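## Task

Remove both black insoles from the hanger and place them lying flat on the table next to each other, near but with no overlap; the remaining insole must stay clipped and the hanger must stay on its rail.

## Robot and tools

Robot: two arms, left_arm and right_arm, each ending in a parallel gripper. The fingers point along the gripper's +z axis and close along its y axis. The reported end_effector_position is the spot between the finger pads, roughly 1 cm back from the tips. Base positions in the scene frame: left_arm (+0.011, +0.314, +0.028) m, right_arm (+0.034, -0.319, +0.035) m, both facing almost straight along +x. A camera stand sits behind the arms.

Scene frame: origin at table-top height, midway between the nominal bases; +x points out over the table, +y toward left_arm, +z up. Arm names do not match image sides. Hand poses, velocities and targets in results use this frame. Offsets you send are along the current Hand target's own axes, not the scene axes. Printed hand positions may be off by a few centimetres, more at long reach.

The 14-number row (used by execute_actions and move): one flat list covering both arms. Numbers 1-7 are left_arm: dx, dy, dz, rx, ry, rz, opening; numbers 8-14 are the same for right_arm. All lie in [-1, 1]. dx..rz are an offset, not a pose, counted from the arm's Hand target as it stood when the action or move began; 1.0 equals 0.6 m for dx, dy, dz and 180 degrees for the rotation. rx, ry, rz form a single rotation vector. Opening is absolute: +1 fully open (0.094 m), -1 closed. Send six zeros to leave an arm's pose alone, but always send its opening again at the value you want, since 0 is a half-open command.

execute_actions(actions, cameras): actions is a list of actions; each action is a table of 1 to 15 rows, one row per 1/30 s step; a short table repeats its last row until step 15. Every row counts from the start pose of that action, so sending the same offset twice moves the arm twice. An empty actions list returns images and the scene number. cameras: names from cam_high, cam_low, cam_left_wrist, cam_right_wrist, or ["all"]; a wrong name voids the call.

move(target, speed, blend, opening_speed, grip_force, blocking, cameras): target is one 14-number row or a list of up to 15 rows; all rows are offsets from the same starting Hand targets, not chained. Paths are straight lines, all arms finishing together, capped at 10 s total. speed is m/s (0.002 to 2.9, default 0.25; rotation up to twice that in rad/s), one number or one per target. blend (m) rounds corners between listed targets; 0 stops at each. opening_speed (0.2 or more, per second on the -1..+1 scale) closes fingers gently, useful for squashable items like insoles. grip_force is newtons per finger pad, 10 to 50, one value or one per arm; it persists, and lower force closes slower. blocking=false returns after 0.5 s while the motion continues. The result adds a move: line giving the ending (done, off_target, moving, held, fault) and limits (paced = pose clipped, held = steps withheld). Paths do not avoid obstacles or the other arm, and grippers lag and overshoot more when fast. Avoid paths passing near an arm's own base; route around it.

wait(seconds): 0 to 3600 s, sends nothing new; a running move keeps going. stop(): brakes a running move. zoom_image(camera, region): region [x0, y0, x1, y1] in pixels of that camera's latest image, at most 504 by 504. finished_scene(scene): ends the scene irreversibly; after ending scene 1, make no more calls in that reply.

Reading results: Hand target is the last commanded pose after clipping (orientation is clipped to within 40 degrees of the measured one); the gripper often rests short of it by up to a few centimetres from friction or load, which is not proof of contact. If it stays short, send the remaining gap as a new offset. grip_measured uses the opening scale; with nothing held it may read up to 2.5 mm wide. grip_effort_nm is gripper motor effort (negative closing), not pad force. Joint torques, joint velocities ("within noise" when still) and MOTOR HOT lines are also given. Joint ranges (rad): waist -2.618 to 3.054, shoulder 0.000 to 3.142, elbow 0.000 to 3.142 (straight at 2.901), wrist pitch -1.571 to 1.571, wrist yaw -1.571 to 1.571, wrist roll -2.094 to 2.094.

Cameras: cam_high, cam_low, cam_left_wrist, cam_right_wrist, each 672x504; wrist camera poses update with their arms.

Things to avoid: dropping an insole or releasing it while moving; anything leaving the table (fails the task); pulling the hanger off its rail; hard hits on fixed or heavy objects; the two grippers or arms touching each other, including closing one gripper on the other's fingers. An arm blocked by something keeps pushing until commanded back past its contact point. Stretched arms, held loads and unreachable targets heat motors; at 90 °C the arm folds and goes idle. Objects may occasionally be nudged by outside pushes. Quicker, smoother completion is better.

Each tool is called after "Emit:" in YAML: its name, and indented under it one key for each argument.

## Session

Emit:
execute_actions:
  actions: []

Emit:
zoom_image:
  camera: "cam_high"
  region: [190, 130, 470, 420]

Emit:
zoom_image:
  camera: "cam_low"
  region: [180, 90, 400, 255]

Scene clock: 0.00 s.
left_arm: end_effector_position=(+0.4051, +0.3105, +0.1436) grip_measured=+1.000 grip_effort_nm=n/a end_effector_quat_wxyz=(+0.627, -0.023, +0.779, +0.023) | right_arm: end_effector_position=(+0.4400, -0.2989, +0.1610) grip_measured=+1.000 grip_effort_nm=n/a end_effector_quat_wxyz=(+0.636, -0.006, +0.771, -0.035)
Joint positions: left_arm=[-0.092 1.549 0.306 1.026 -0.137 -0.023 0.094] | right_arm=[0.088 1.574 0.358 1.024 0.16 -0.032 0.094]
Joint velocities: within noise
Joint torques (N m): no reading
Heat: left arm: 26 °C; right arm: 27 °C.
Hand target: left_arm +0.4068, +0.3105, +0.1484; +0.632, -0.024, +0.774, +0.023 | right_arm +0.4403, -0.2990, +0.1610; +0.635, -0.007, +0.772, -0.035
Tool commands: left_gripper/opening=+1.0 right_gripper/opening=+1.0
camera_calibration:
cam_left_wrist: T_world_to_cam=[[0.05829, -0.9981, -0.02002, 0.29124], [-0.60381, -0.01928, -0.79689, 0.40129], [0.79499, 0.05854, -0.60379, -0.16543]] pos_world=[0.35685, 0.30811, 0.22573]
cam_right_wrist: T_world_to_cam=[[-0.04616, -0.9973, 0.05709, -0.28732], [-0.59603, -0.01836, -0.80276, 0.4259], [0.80164, -0.07108, -0.59357, -0.19066]] pos_world=[0.39343, -0.29228, 0.24513]

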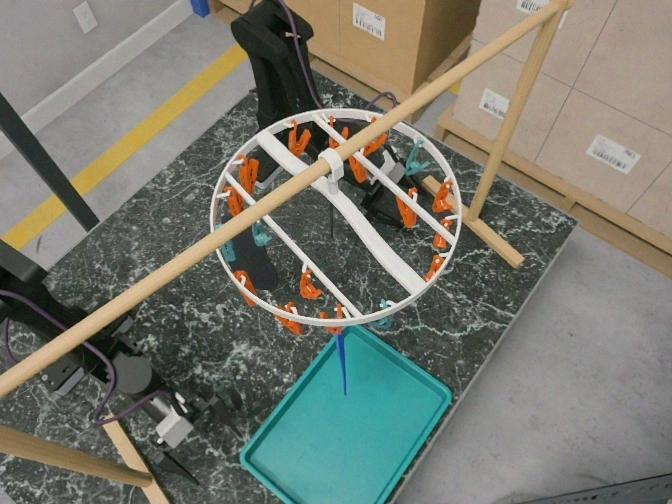

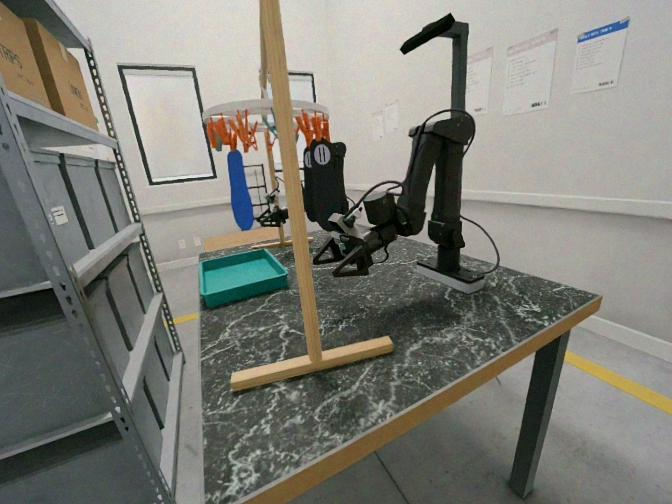

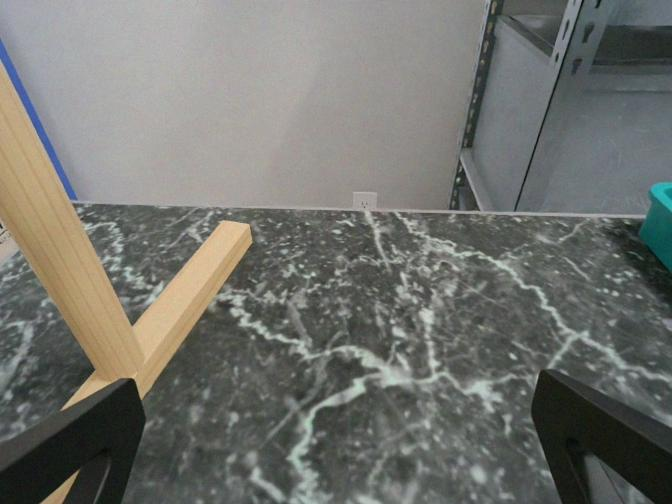

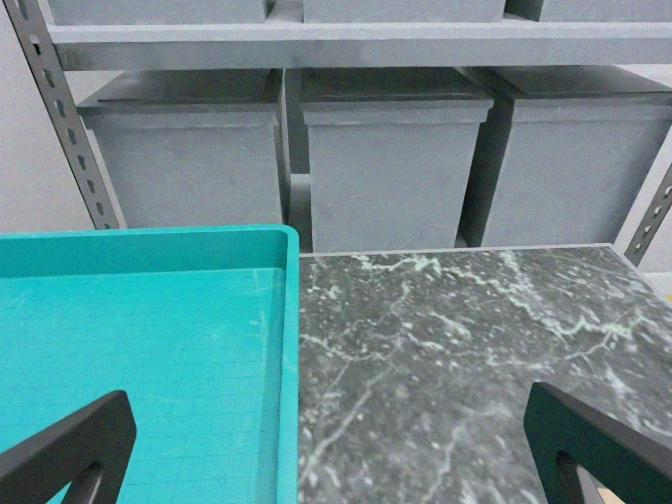

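Scaled by 1.738 from the camera's image (finer frame: 960x720).

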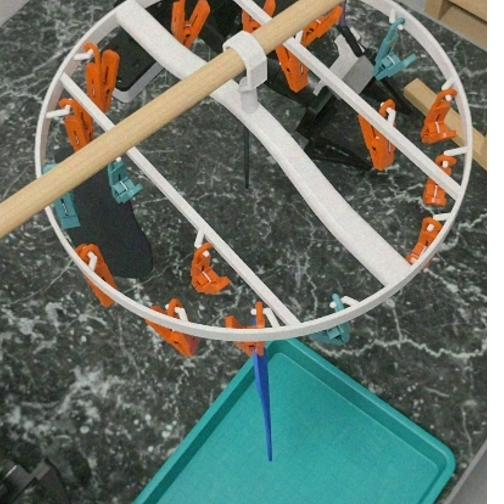

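Scaled by 2.291 from the camera's image (finer frame: 960x720).

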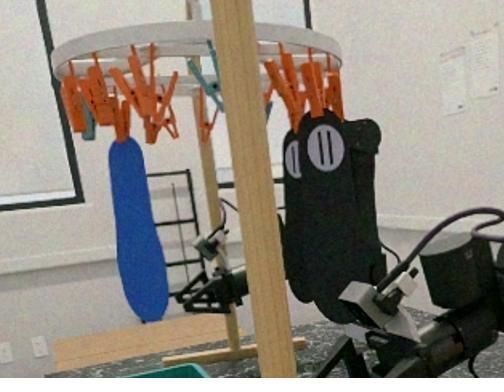

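Emit:
move:
  target:
    - [-0.03,-0.0875,-0.154,0.135,-0.03,0.013,1,-0.025,0.169,-0.266,-0.048,-0.032,0.005,1]
    - [-0.06,-0.175,-0.308,0.271,-0.0608,0.0258,1,-0.04,0.374,-0.43,-0.0958,-0.064,0.0107,1]
  blend: 0.05
  cameras: ["cam_left_wrist","cam_right_wrist"]

Scene clock: 27.07 s.
left_arm: end_effector_position=(+0.2416, +0.1928, +0.2218) grip_measured=+1.000 grip_effort_nm=-0.01 end_effector_quat_wxyz=(+0.653, +0.270, +0.653, -0.273) | right_arm: end_effector_position=(+0.2005, -0.0638, +0.2197) grip_measured=+1.000 grip_effort_nm=0.00 end_effector_quat_wxyz=(+0.700, -0.091, +0.702, +0.097)
Joint positions: left_arm=[0.041 0.472 0.052 0.424 0.849 -0.008 0.094] | right_arm=[1.57 1.401 0.286 1.112 1.333 0.012 0.094]
Joint torques (N m): left_arm=[0.7 0.02 6.72 1.52 0.08 0.04] | right_arm=[0.36 -2.77 7.39 1.14 0.09 -0.07]
Heat: left arm: 30 °C; right arm: 28 °C.
Hand target: left_arm +0.2403, +0.1938, +0.2203; +0.653, +0.271, +0.653, -0.271 | right_arm +0.1999, -0.0620, +0.2200; +0.701, -0.092, +0.701, +0.092
Off the commanded pose: left_arm 0.002 m, 0 deg | right_arm 0.002 m, 1 deg.
move: done
cam_left_wrist: T_world_to_cam=[[-0.71245, -0.70166, -0.00954, 0.31155], [-0.28663, 0.30339, -0.90874, 0.24851], [0.64052, -0.64469, -0.41726, 0.15016]] pos_world=[0.19701, 0.24001, 0.29146]
cam_right_wrist: T_world_to_cam=[[0.25291, -0.96737, -0.01532, -0.1094], [-0.42264, -0.09622, -0.90117, 0.31651], [0.87029, 0.23439, -0.43319, 0.02338]] pos_world=[0.14109, -0.08086, 0.29368]

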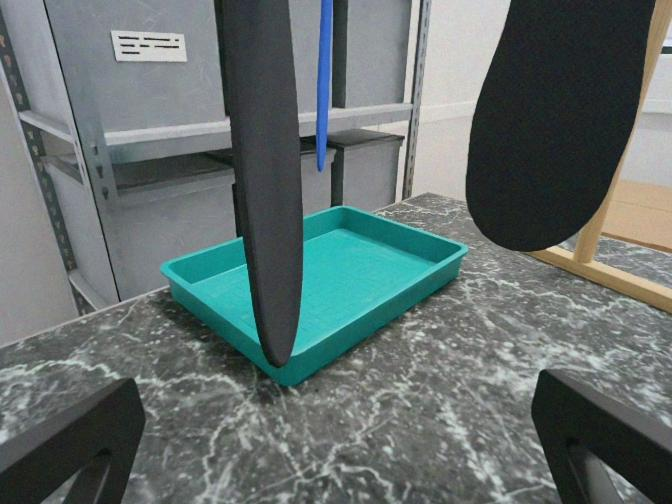

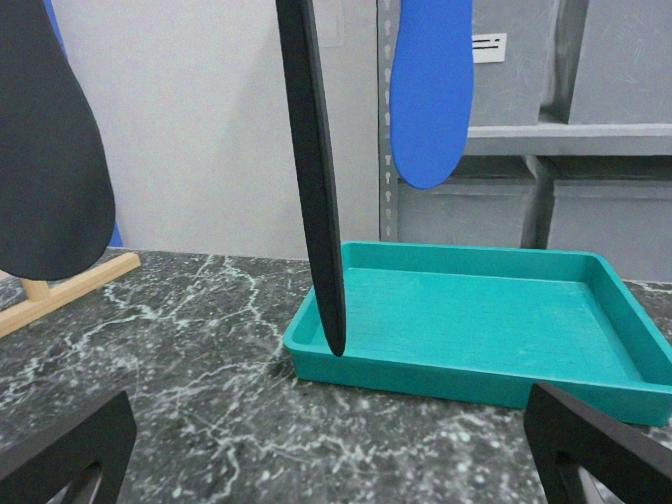

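Emit:
zoom_image:
  camera: "cam_left_wrist"
  region: [180, 0, 380, 380]

Emit:
zoom_image:
  camera: "cam_right_wrist"
  region: [230, 0, 430, 380]

Scaled by 1.326 from the camera's image (finer frame: 960x720).

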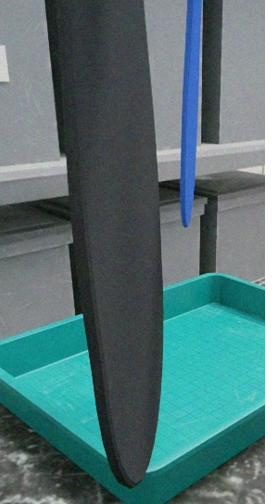

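Scaled by 1.326 from the camera's image (finer frame: 960x720).

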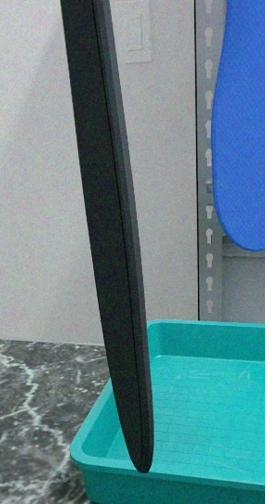

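Emit:
move:
  target:
    - [-0.008,0.051,0.015,0.017,0,0,1,-0.008,-0.01,0.016,-0.033,0,0,1]
    - [-0.008,0.046,0.1185,0.017,0,0,1,-0.008,0.001,0.119,-0.033,0,0,1]
    - [-0.008,0.046,0.1185,0.017,0,0,-1,-0.008,0.001,0.119,-0.033,0,0,-1]
  blend: [0.005,0,0]
  speed: 0.15
  opening_speed: 1.0
  cameras: ["all"]

Scene clock: 47.97 s.
left_arm: end_effector_position=(+0.3038, +0.1653, +0.2126) grip_measured=-0.954 grip_effort_nm=-0.98 end_effector_quat_wxyz=(+0.634, +0.286, +0.657, -0.290) | right_arm: end_effector_position=(+0.2659, -0.0473, +0.2228) grip_measured=-0.971 grip_effort_nm=-0.91 end_effector_quat_wxyz=(+0.696, -0.129, +0.695, +0.126)
Joint positions: left_arm=[-0.106 1.159 0.19 0.933 0.753 0.006 0.002] | right_arm=[1.239 1.43 0.325 1.104 0.905 -0.004 0.001]
Joint torques (N m): left_arm=[-0.76 -1.24 8.57 1.85 -0.05 -0.1] | right_arm=[-0.66 -3.26 8.69 1.32 -0.1 0.03]
Heat: left arm: 30 °C; right arm: 29 °C.
Hand target: left_arm +0.3101, +0.1629, +0.2249; +0.645, +0.288, +0.646, -0.289 | right_arm +0.2687, -0.0429, +0.2248; +0.695, -0.128, +0.695, +0.128
Off the commanded pose: left_arm 0.014 m, 2 deg | right_arm 0.006 m, 0 deg.
move: off_target (left_arm); target 3's new opening was sent with left_arm's hand 0.014 m and 2 deg from that target
cam_left_wrist: T_world_to_cam=[[-0.74751, -0.66424, 0.00471, 0.33791], [-0.29783, 0.3288, -0.89621, 0.26288], [0.59375, -0.67132, -0.44361, 0.113]] pos_world=[0.26378, 0.21387, 0.28413]
cam_right_wrist: T_world_to_cam=[[0.34497, -0.93861, -0.00173, -0.13619], [-0.40676, -0.14783, -0.9015, 0.34192], [0.8459, 0.31169, -0.43278, -0.02596]] pos_world=[0.20802, -0.06919, 0.29677]

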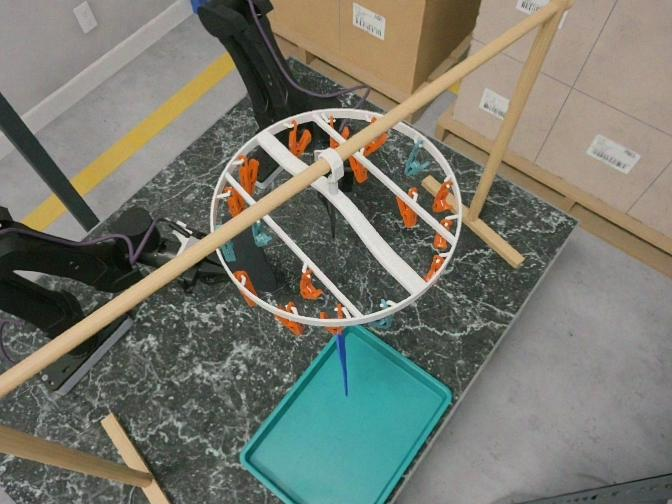

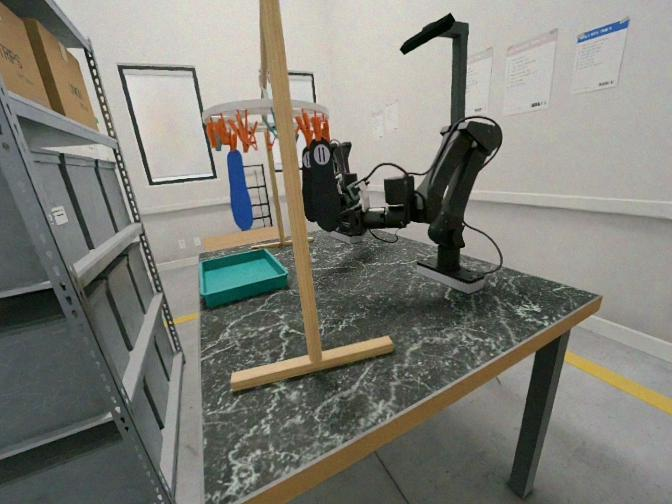

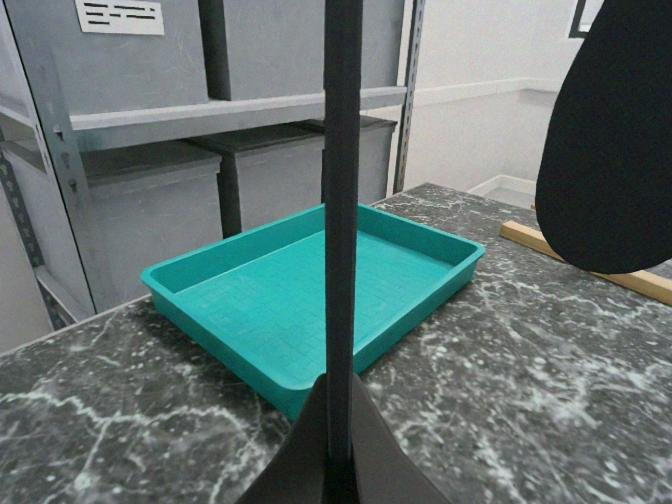

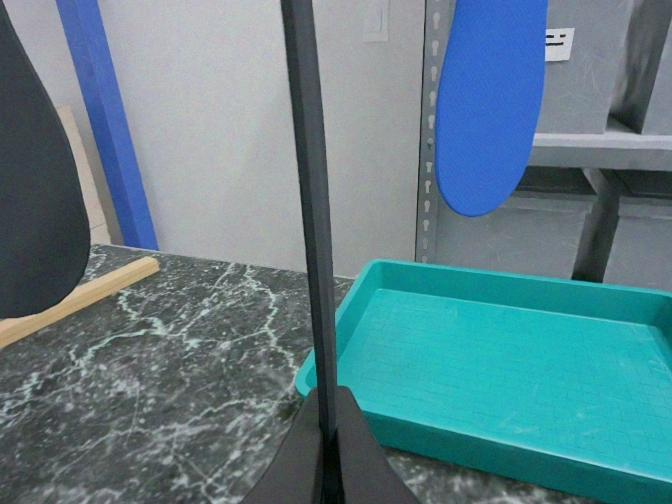

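Emit:
move:
  target: [0.225,-0.039,-0.118,0,0.139,0,-1,0.2,-0.008,-0.127,0,0.139,0,-1]
  speed: 0.09
  cameras: ["all"]

Scene clock: 55.50 s.
left_arm: end_effector_position=(+0.2510, +0.1982, +0.1001) grip_measured=-0.955 grip_effort_nm=-1.04 end_effector_quat_wxyz=(+0.502, +0.349, +0.761, -0.216) | right_arm: end_effector_position=(+0.2001, -0.0787, +0.1032) grip_measured=-0.974 grip_effort_nm=-1.02 end_effector_quat_wxyz=(+0.529, -0.151, +0.829, +0.099)
Joint positions: left_arm=[0.029 0.959 0.084 0.269 0.787 0.48 0.002] | right_arm=[1.461 1.33 0.298 0.211 0.959 0.725 0.001]
Joint torques (N m): left_arm=[0.72 -0.16 4.53 1.43 0.22 0.03] | right_arm=[0.49 -2.41 8.59 0.89 0.32 0.03]
Heat: left arm: 30 °C; right arm: 29 °C.
Hand target: left_arm +0.2452, +0.2000, +0.0901; +0.490, +0.344, +0.770, -0.220 | right_arm +0.1993, -0.0746, +0.1048; +0.528, -0.153, +0.829, +0.098
Off the commanded pose: left_arm 0.012 m, 2 deg | right_arm 0.004 m, 0 deg.
move: off_target (left_arm)
cam_left_wrist: T_world_to_cam=[[-0.75444, -0.65552, -0.03333, 0.32473], [-0.47491, 0.58021, -0.66168, 0.10671], [0.45308, -0.48337, -0.74904, 0.14518]] pos_world=[0.22989, 0.22113, 0.19018]
cam_right_wrist: T_world_to_cam=[[0.34366, -0.93908, -0.00539, -0.1425], [-0.72544, -0.26182, -0.63655, 0.23011], [0.59636, 0.22267, -0.77122, 0.06554]] pos_world=[0.17681, -0.08816, 0.19625]

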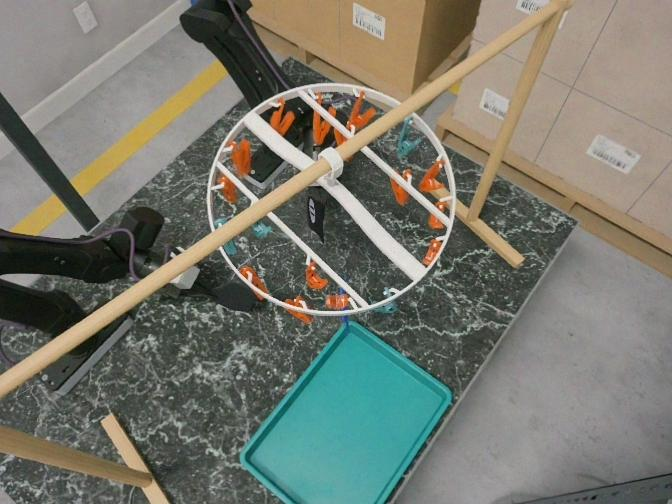

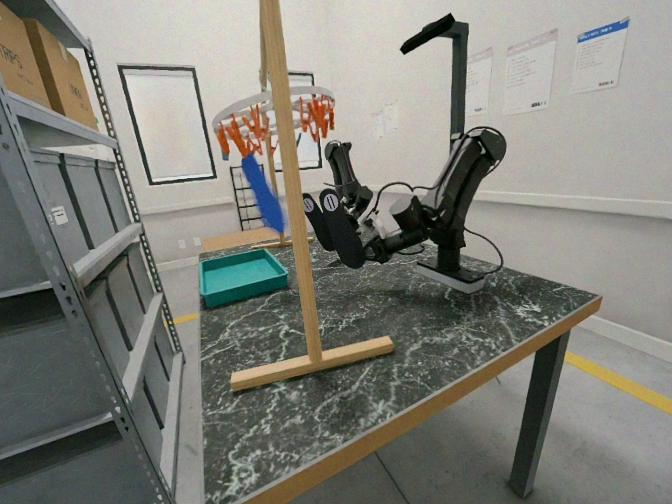

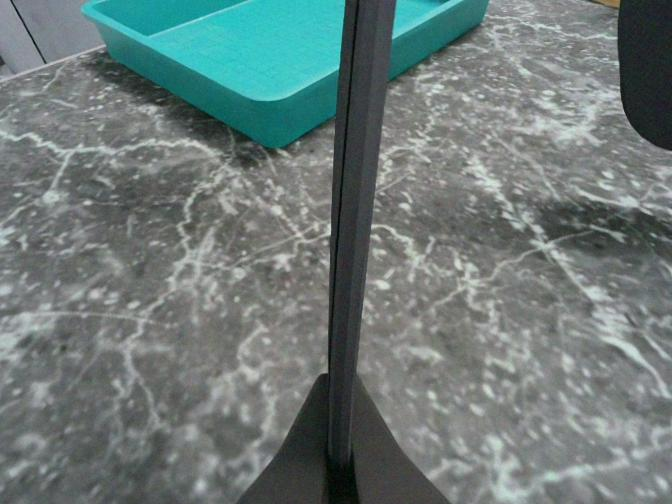

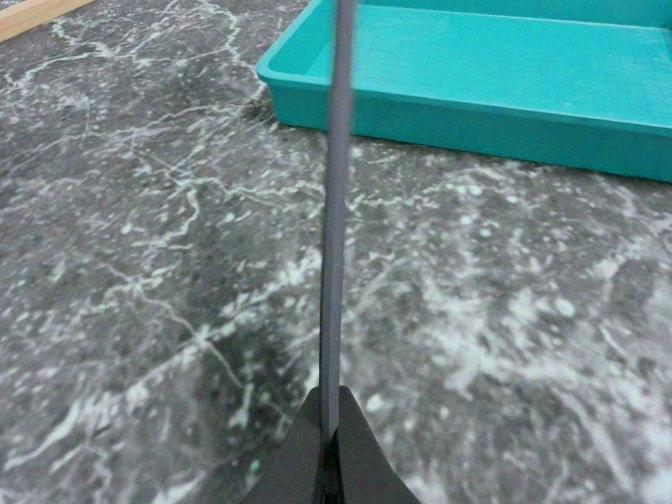

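Emit:
move:
  target:
    - [-0.113,-0.015,0.007,0.086,-0.086,0.289,-1,-0.0845,-0.0885,-0.016,-0.145,-0.145,-0.301,-1]
    - [-0.1095,-0.08,0.117,0.1719,-0.1717,0.5775,-1,-0.063,-0.0815,0.075,-0.2909,-0.2906,-0.6024,-1]
    - [-0.032,-0.101,0.179,0.1719,-0.1717,0.5775,-1,0.02,-0.052,0.126,-0.2909,-0.2906,-0.6024,-1]
  speed: 0.2
  blend: [0.03,0.02,0]
  cameras: ["all"]

Emit:
zoom_image:
  camera: "cam_high"
  region: [190, 220, 320, 340]

Scene clock: 78.40 s.
left_arm: end_effector_position=(+0.2750, +0.0818, +0.0657) grip_measured=-0.955 grip_effort_nm=-1.04 end_effector_quat_wxyz=(+0.585, +0.805, +0.087, +0.042) | right_arm: end_effector_position=(+0.2735, -0.0809, +0.0655) grip_measured=-0.974 grip_effort_nm=-1.03 end_effector_quat_wxyz=(-0.573, +0.815, -0.071, +0.040)
Joint positions: left_arm=[-0.288 1.856 0.416 0.792 1.029 2.11 0.002] | right_arm=[0.283 1.828 0.352 0.801 -0.996 -2.145 0.001]
Joint torques (N m): left_arm=[-0.2 -3.81 3.29 1.49 0.45 -0.02] | right_arm=[-0.12 -4.55 4.52 1.16 -0.51 -0.02]
Heat: left arm: 29 °C; right arm: 29 °C.
Hand target: left_arm +0.2704, +0.0810, +0.0621; +0.537, +0.844, +0.000, +0.000 | right_arm +0.2696, -0.0811, +0.0620; -0.537, +0.844, +0.000, +0.000
Off the commanded pose: left_arm 0.006 m, 13 deg | right_arm 0.005 m, 11 deg.
joint sent to its limit (left arm) — joint 6 (wrist roll), upper limit. The joint targets are off in orientation, not in position.
joint sent to its limit (right arm) — joint 6 (wrist roll), lower limit. The joint targets are off in orientation, not in position.
move: off_target (left_arm, right_arm)
cam_left_wrist: T_world_to_cam=[[-0.07782, 0.30662, -0.94865, 0.06069], [0.8211, 0.5594, 0.11345, -0.24278], [0.56546, -0.7701, -0.2953, 0.015]] pos_world=[0.19559, 0.12876, 0.08954]
cam_right_wrist: T_world_to_cam=[[0.07494, 0.32132, 0.944, -0.05671], [0.82617, -0.55013, 0.12167, -0.23863], [0.55842, 0.77078, -0.30669, 0.01751]] pos_world=[0.19162, -0.12655, 0.08794]

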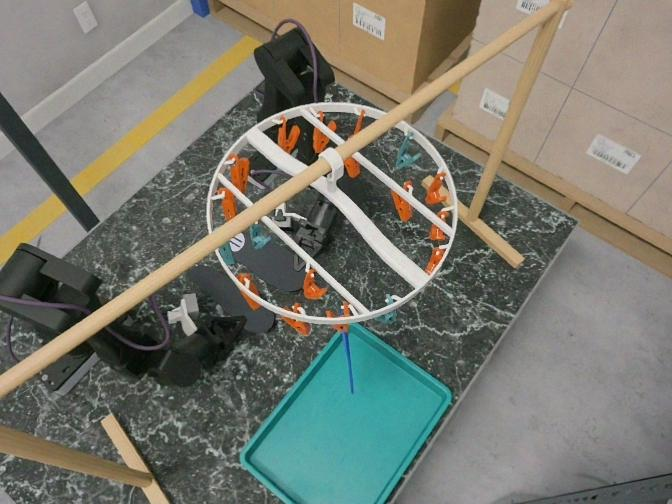

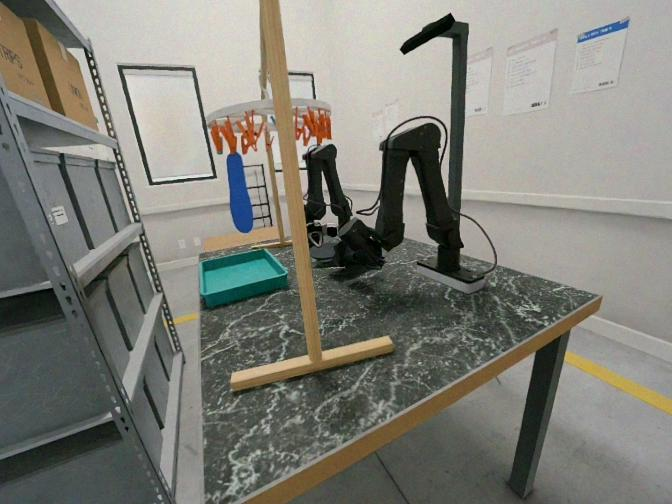

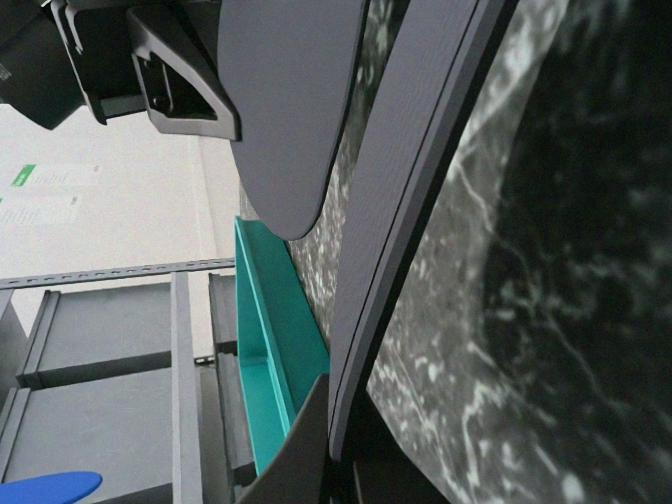

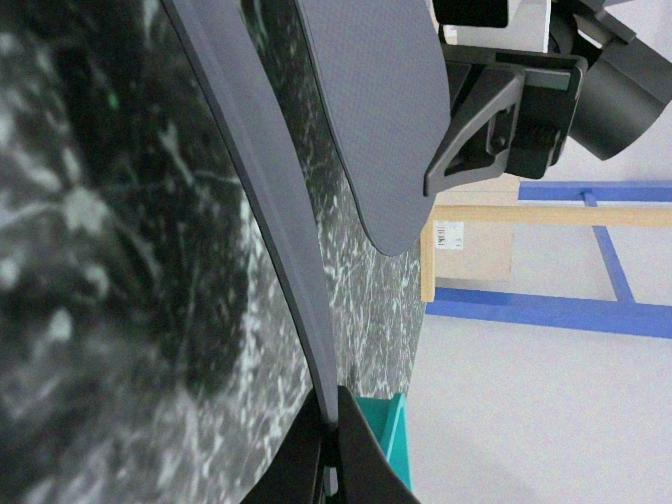

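Scaled by 3.877 from the camera's image (finer frame: 960x720).

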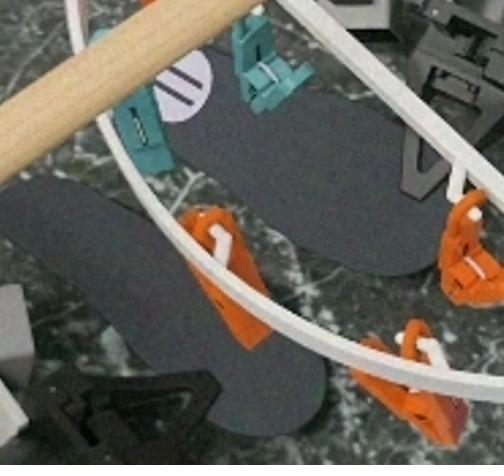

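Emit:
move:
  target: [0,-0.0545,0.039,0,0,0,-1,0,0.061,0.0427,0,0,0,-1]
  speed: 0.08
  cameras: ["cam_high","cam_left_wrist","cam_right_wrist"]

Emit:
zoom_image:
  camera: "cam_high"
  region: [190, 220, 320, 340]

Scene clock: 84.67 s.
left_arm: end_effector_position=(+0.2707, +0.0761, +0.0265) grip_measured=-0.955 grip_effort_nm=-1.04 end_effector_quat_wxyz=(+0.584, +0.807, +0.081, +0.034) | right_arm: end_effector_position=(+0.2730, -0.0737, +0.0249) grip_measured=-0.974 grip_effort_nm=-1.03 end_effector_quat_wxyz=(-0.575, +0.815, -0.059, +0.037)
Joint positions: left_arm=[-0.31 2.085 0.421 1.009 1.025 2.11 0.002] | right_arm=[0.307 2.107 0.374 1.068 -0.995 -2.145 0.001]
Joint torques (N m): left_arm=[-0.62 -4.19 3.41 1.46 0.33 -0.03] | right_arm=[0.29 -5.08 3.55 1.02 -0.33 -0.03]
Heat: left arm: 29 °C; right arm: 29 °C.
Hand target: left_arm +0.2703, +0.0737, +0.0225; +0.537, +0.844, +0.000, +0.000 | right_arm +0.2697, -0.0734, +0.0180; -0.537, +0.844, +0.000, +0.000
Off the commanded pose: left_arm 0.005 m, 12 deg | right_arm 0.008 m, 10 deg.
joint sent to its limit (left arm) — joint 6 (wrist roll), upper limit. The joint targets are off in orientation, not in position.
joint sent to its limit (right arm) — joint 6 (wrist roll), lower limit. The joint targets are off in orientation, not in position.
move: off_target (left_arm, right_arm)
cam_left_wrist: T_world_to_cam=[[-0.07794, 0.31207, -0.94686, 0.02449], [0.83234, 0.54314, 0.1105, -0.23334], [0.54876, -0.77949, -0.30207, 0.00682]] pos_world=[0.19239, 0.12441, 0.05103]
cam_right_wrist: T_world_to_cam=[[0.05926, 0.32077, 0.9453, -0.01651], [0.83734, -0.53152, 0.12787, -0.23101], [0.54346, 0.78396, -0.30009, 0.00466]] pos_world=[0.19188, -0.12115, 0.04655]

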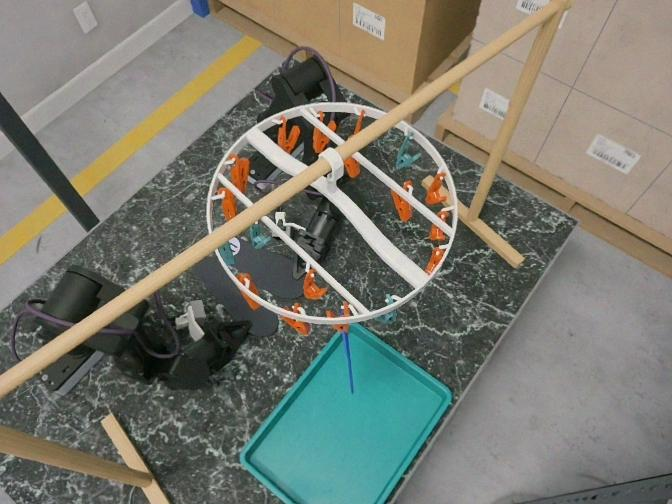

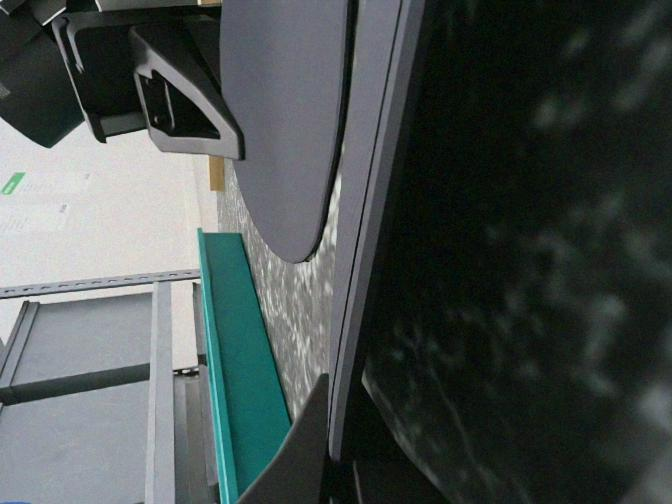

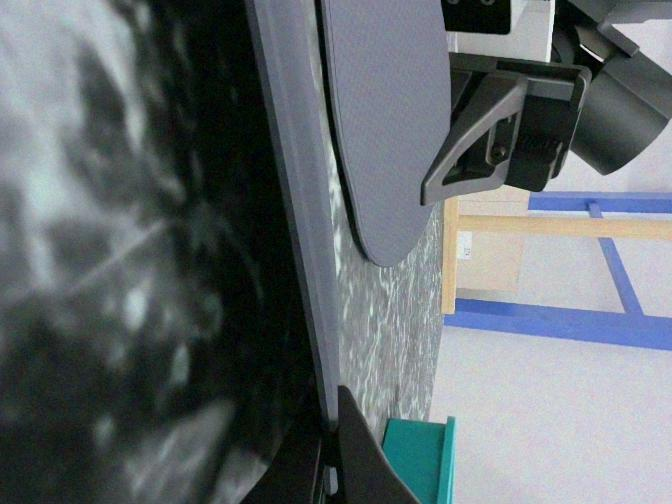

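Scaled by 3.877 from the camera's image (finer frame: 960x720).

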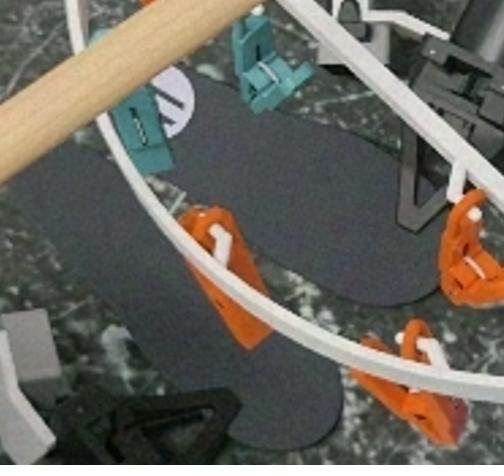

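Emit:
move:
  target:
    - [0,0,0,0,0,0,-0.7,0,0,0,0,0,0,-0.7]
    - [0,-0.056,-0.121,0,0,0,-0.7,0,0.056,-0.121,0,0,0,-0.7]
  speed: 0.1
  cameras: ["all"]

Emit:
zoom_image:
  camera: "cam_high"
  region: [190, 220, 320, 340]

Scene clock: 90.87 s.
left_arm: end_effector_position=(+0.2612, +0.1478, +0.0501) grip_measured=-0.702 grip_effort_nm=0.09 end_effector_quat_wxyz=(+0.696, +0.715, +0.005, +0.070) | right_arm: end_effector_position=(+0.2624, -0.1506, +0.0453) grip_measured=-0.702 grip_effort_nm=0.10 end_effector_quat_wxyz=(+0.689, -0.721, +0.028, -0.062)
Joint positions: left_arm=[0.035 2.372 0.388 1.586 1.513 2.061 0.014] | right_arm=[-0.086 2.409 0.312 1.572 -1.487 -2.145 0.014]
Joint torques (N m): left_arm=[1.52 -1.4 0.87 0.55 -0.47 0.43] | right_arm=[-0.24 -0.53 0.34 0.96 0.6 -0.03]
Heat: left arm: 29 °C; right arm: 29 °C.
Hand target: left_arm +0.2702, +0.1537, +0.0227; +0.537, +0.844, +0.000, +0.000 | right_arm +0.2697, -0.1534, +0.0183; +0.537, -0.844, +0.000, -0.001
Off the commanded pose: left_arm 0.029 m, 25 deg | right_arm 0.028 m, 24 deg.
joint read past its limit (left arm) — joint 4 (wrist pitch), upper limit.
joint read past its limit (right arm) — joint 4 (wrist pitch), upper limit.
joint sent to its limit (left arm) — joint 6 (wrist roll), upper limit. The joint targets are off in orientation, not in position.
joint sent to its limit (right arm) — joint 4 (wrist pitch), upper limit; joint 6 (wrist roll), lower limit. The joint targets are off in orientation, not in position.
move: off_target (left_arm, right_arm)
cam_left_wrist: T_world_to_cam=[[0.10338, 0.03795, -0.99392, 0.01927], [0.85234, 0.51168, 0.10819, -0.26747], [0.51267, -0.85834, 0.02055, 0.08005]] pos_world=[0.18494, 0.20483, 0.04644]
cam_right_wrist: T_world_to_cam=[[-0.03939, 0.03624, 0.99857, -0.02987], [0.83823, -0.54275, 0.05276, -0.26418], [0.54389, 0.83911, -0.009, 0.07189]] pos_world=[0.18116, -0.20262, 0.04441]

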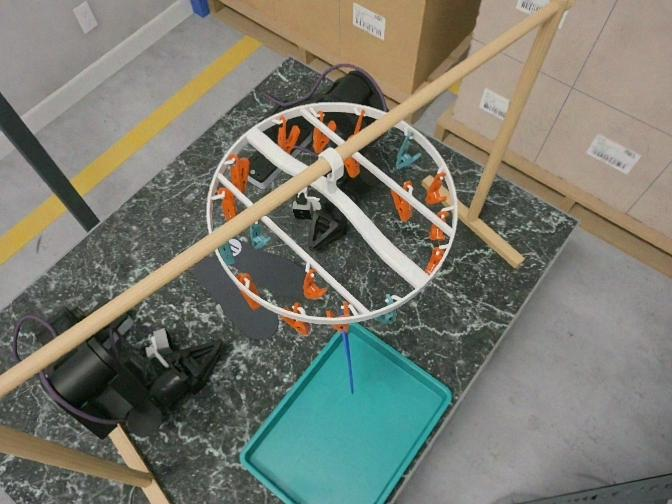

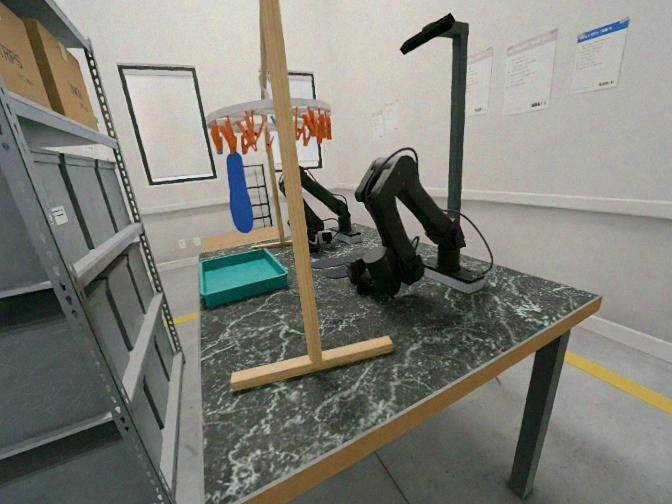

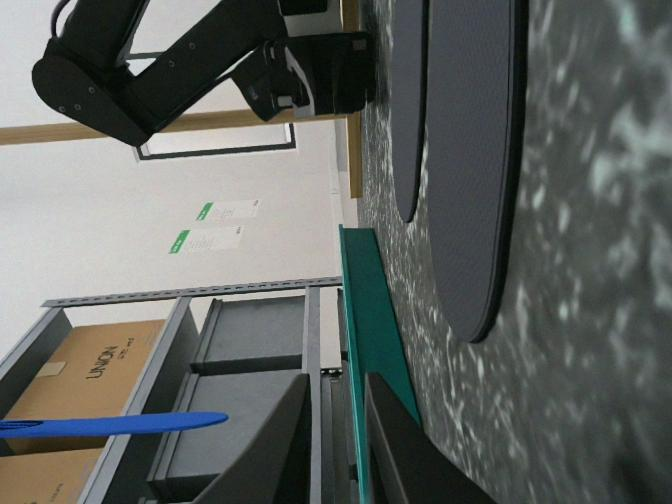

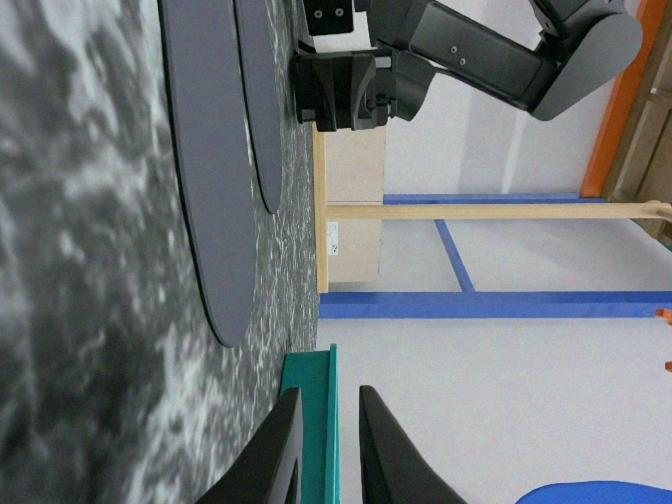

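Scaled by 3.877 from the camera's image (finer frame: 960x720).

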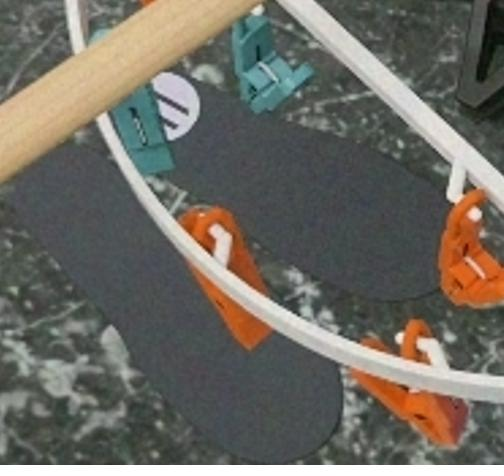

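Both insoles are lying flat with a small gap, and the blue one is still clipped.

Emit:
finished_scene:
  scene: 3

The scene is finished: the task was done.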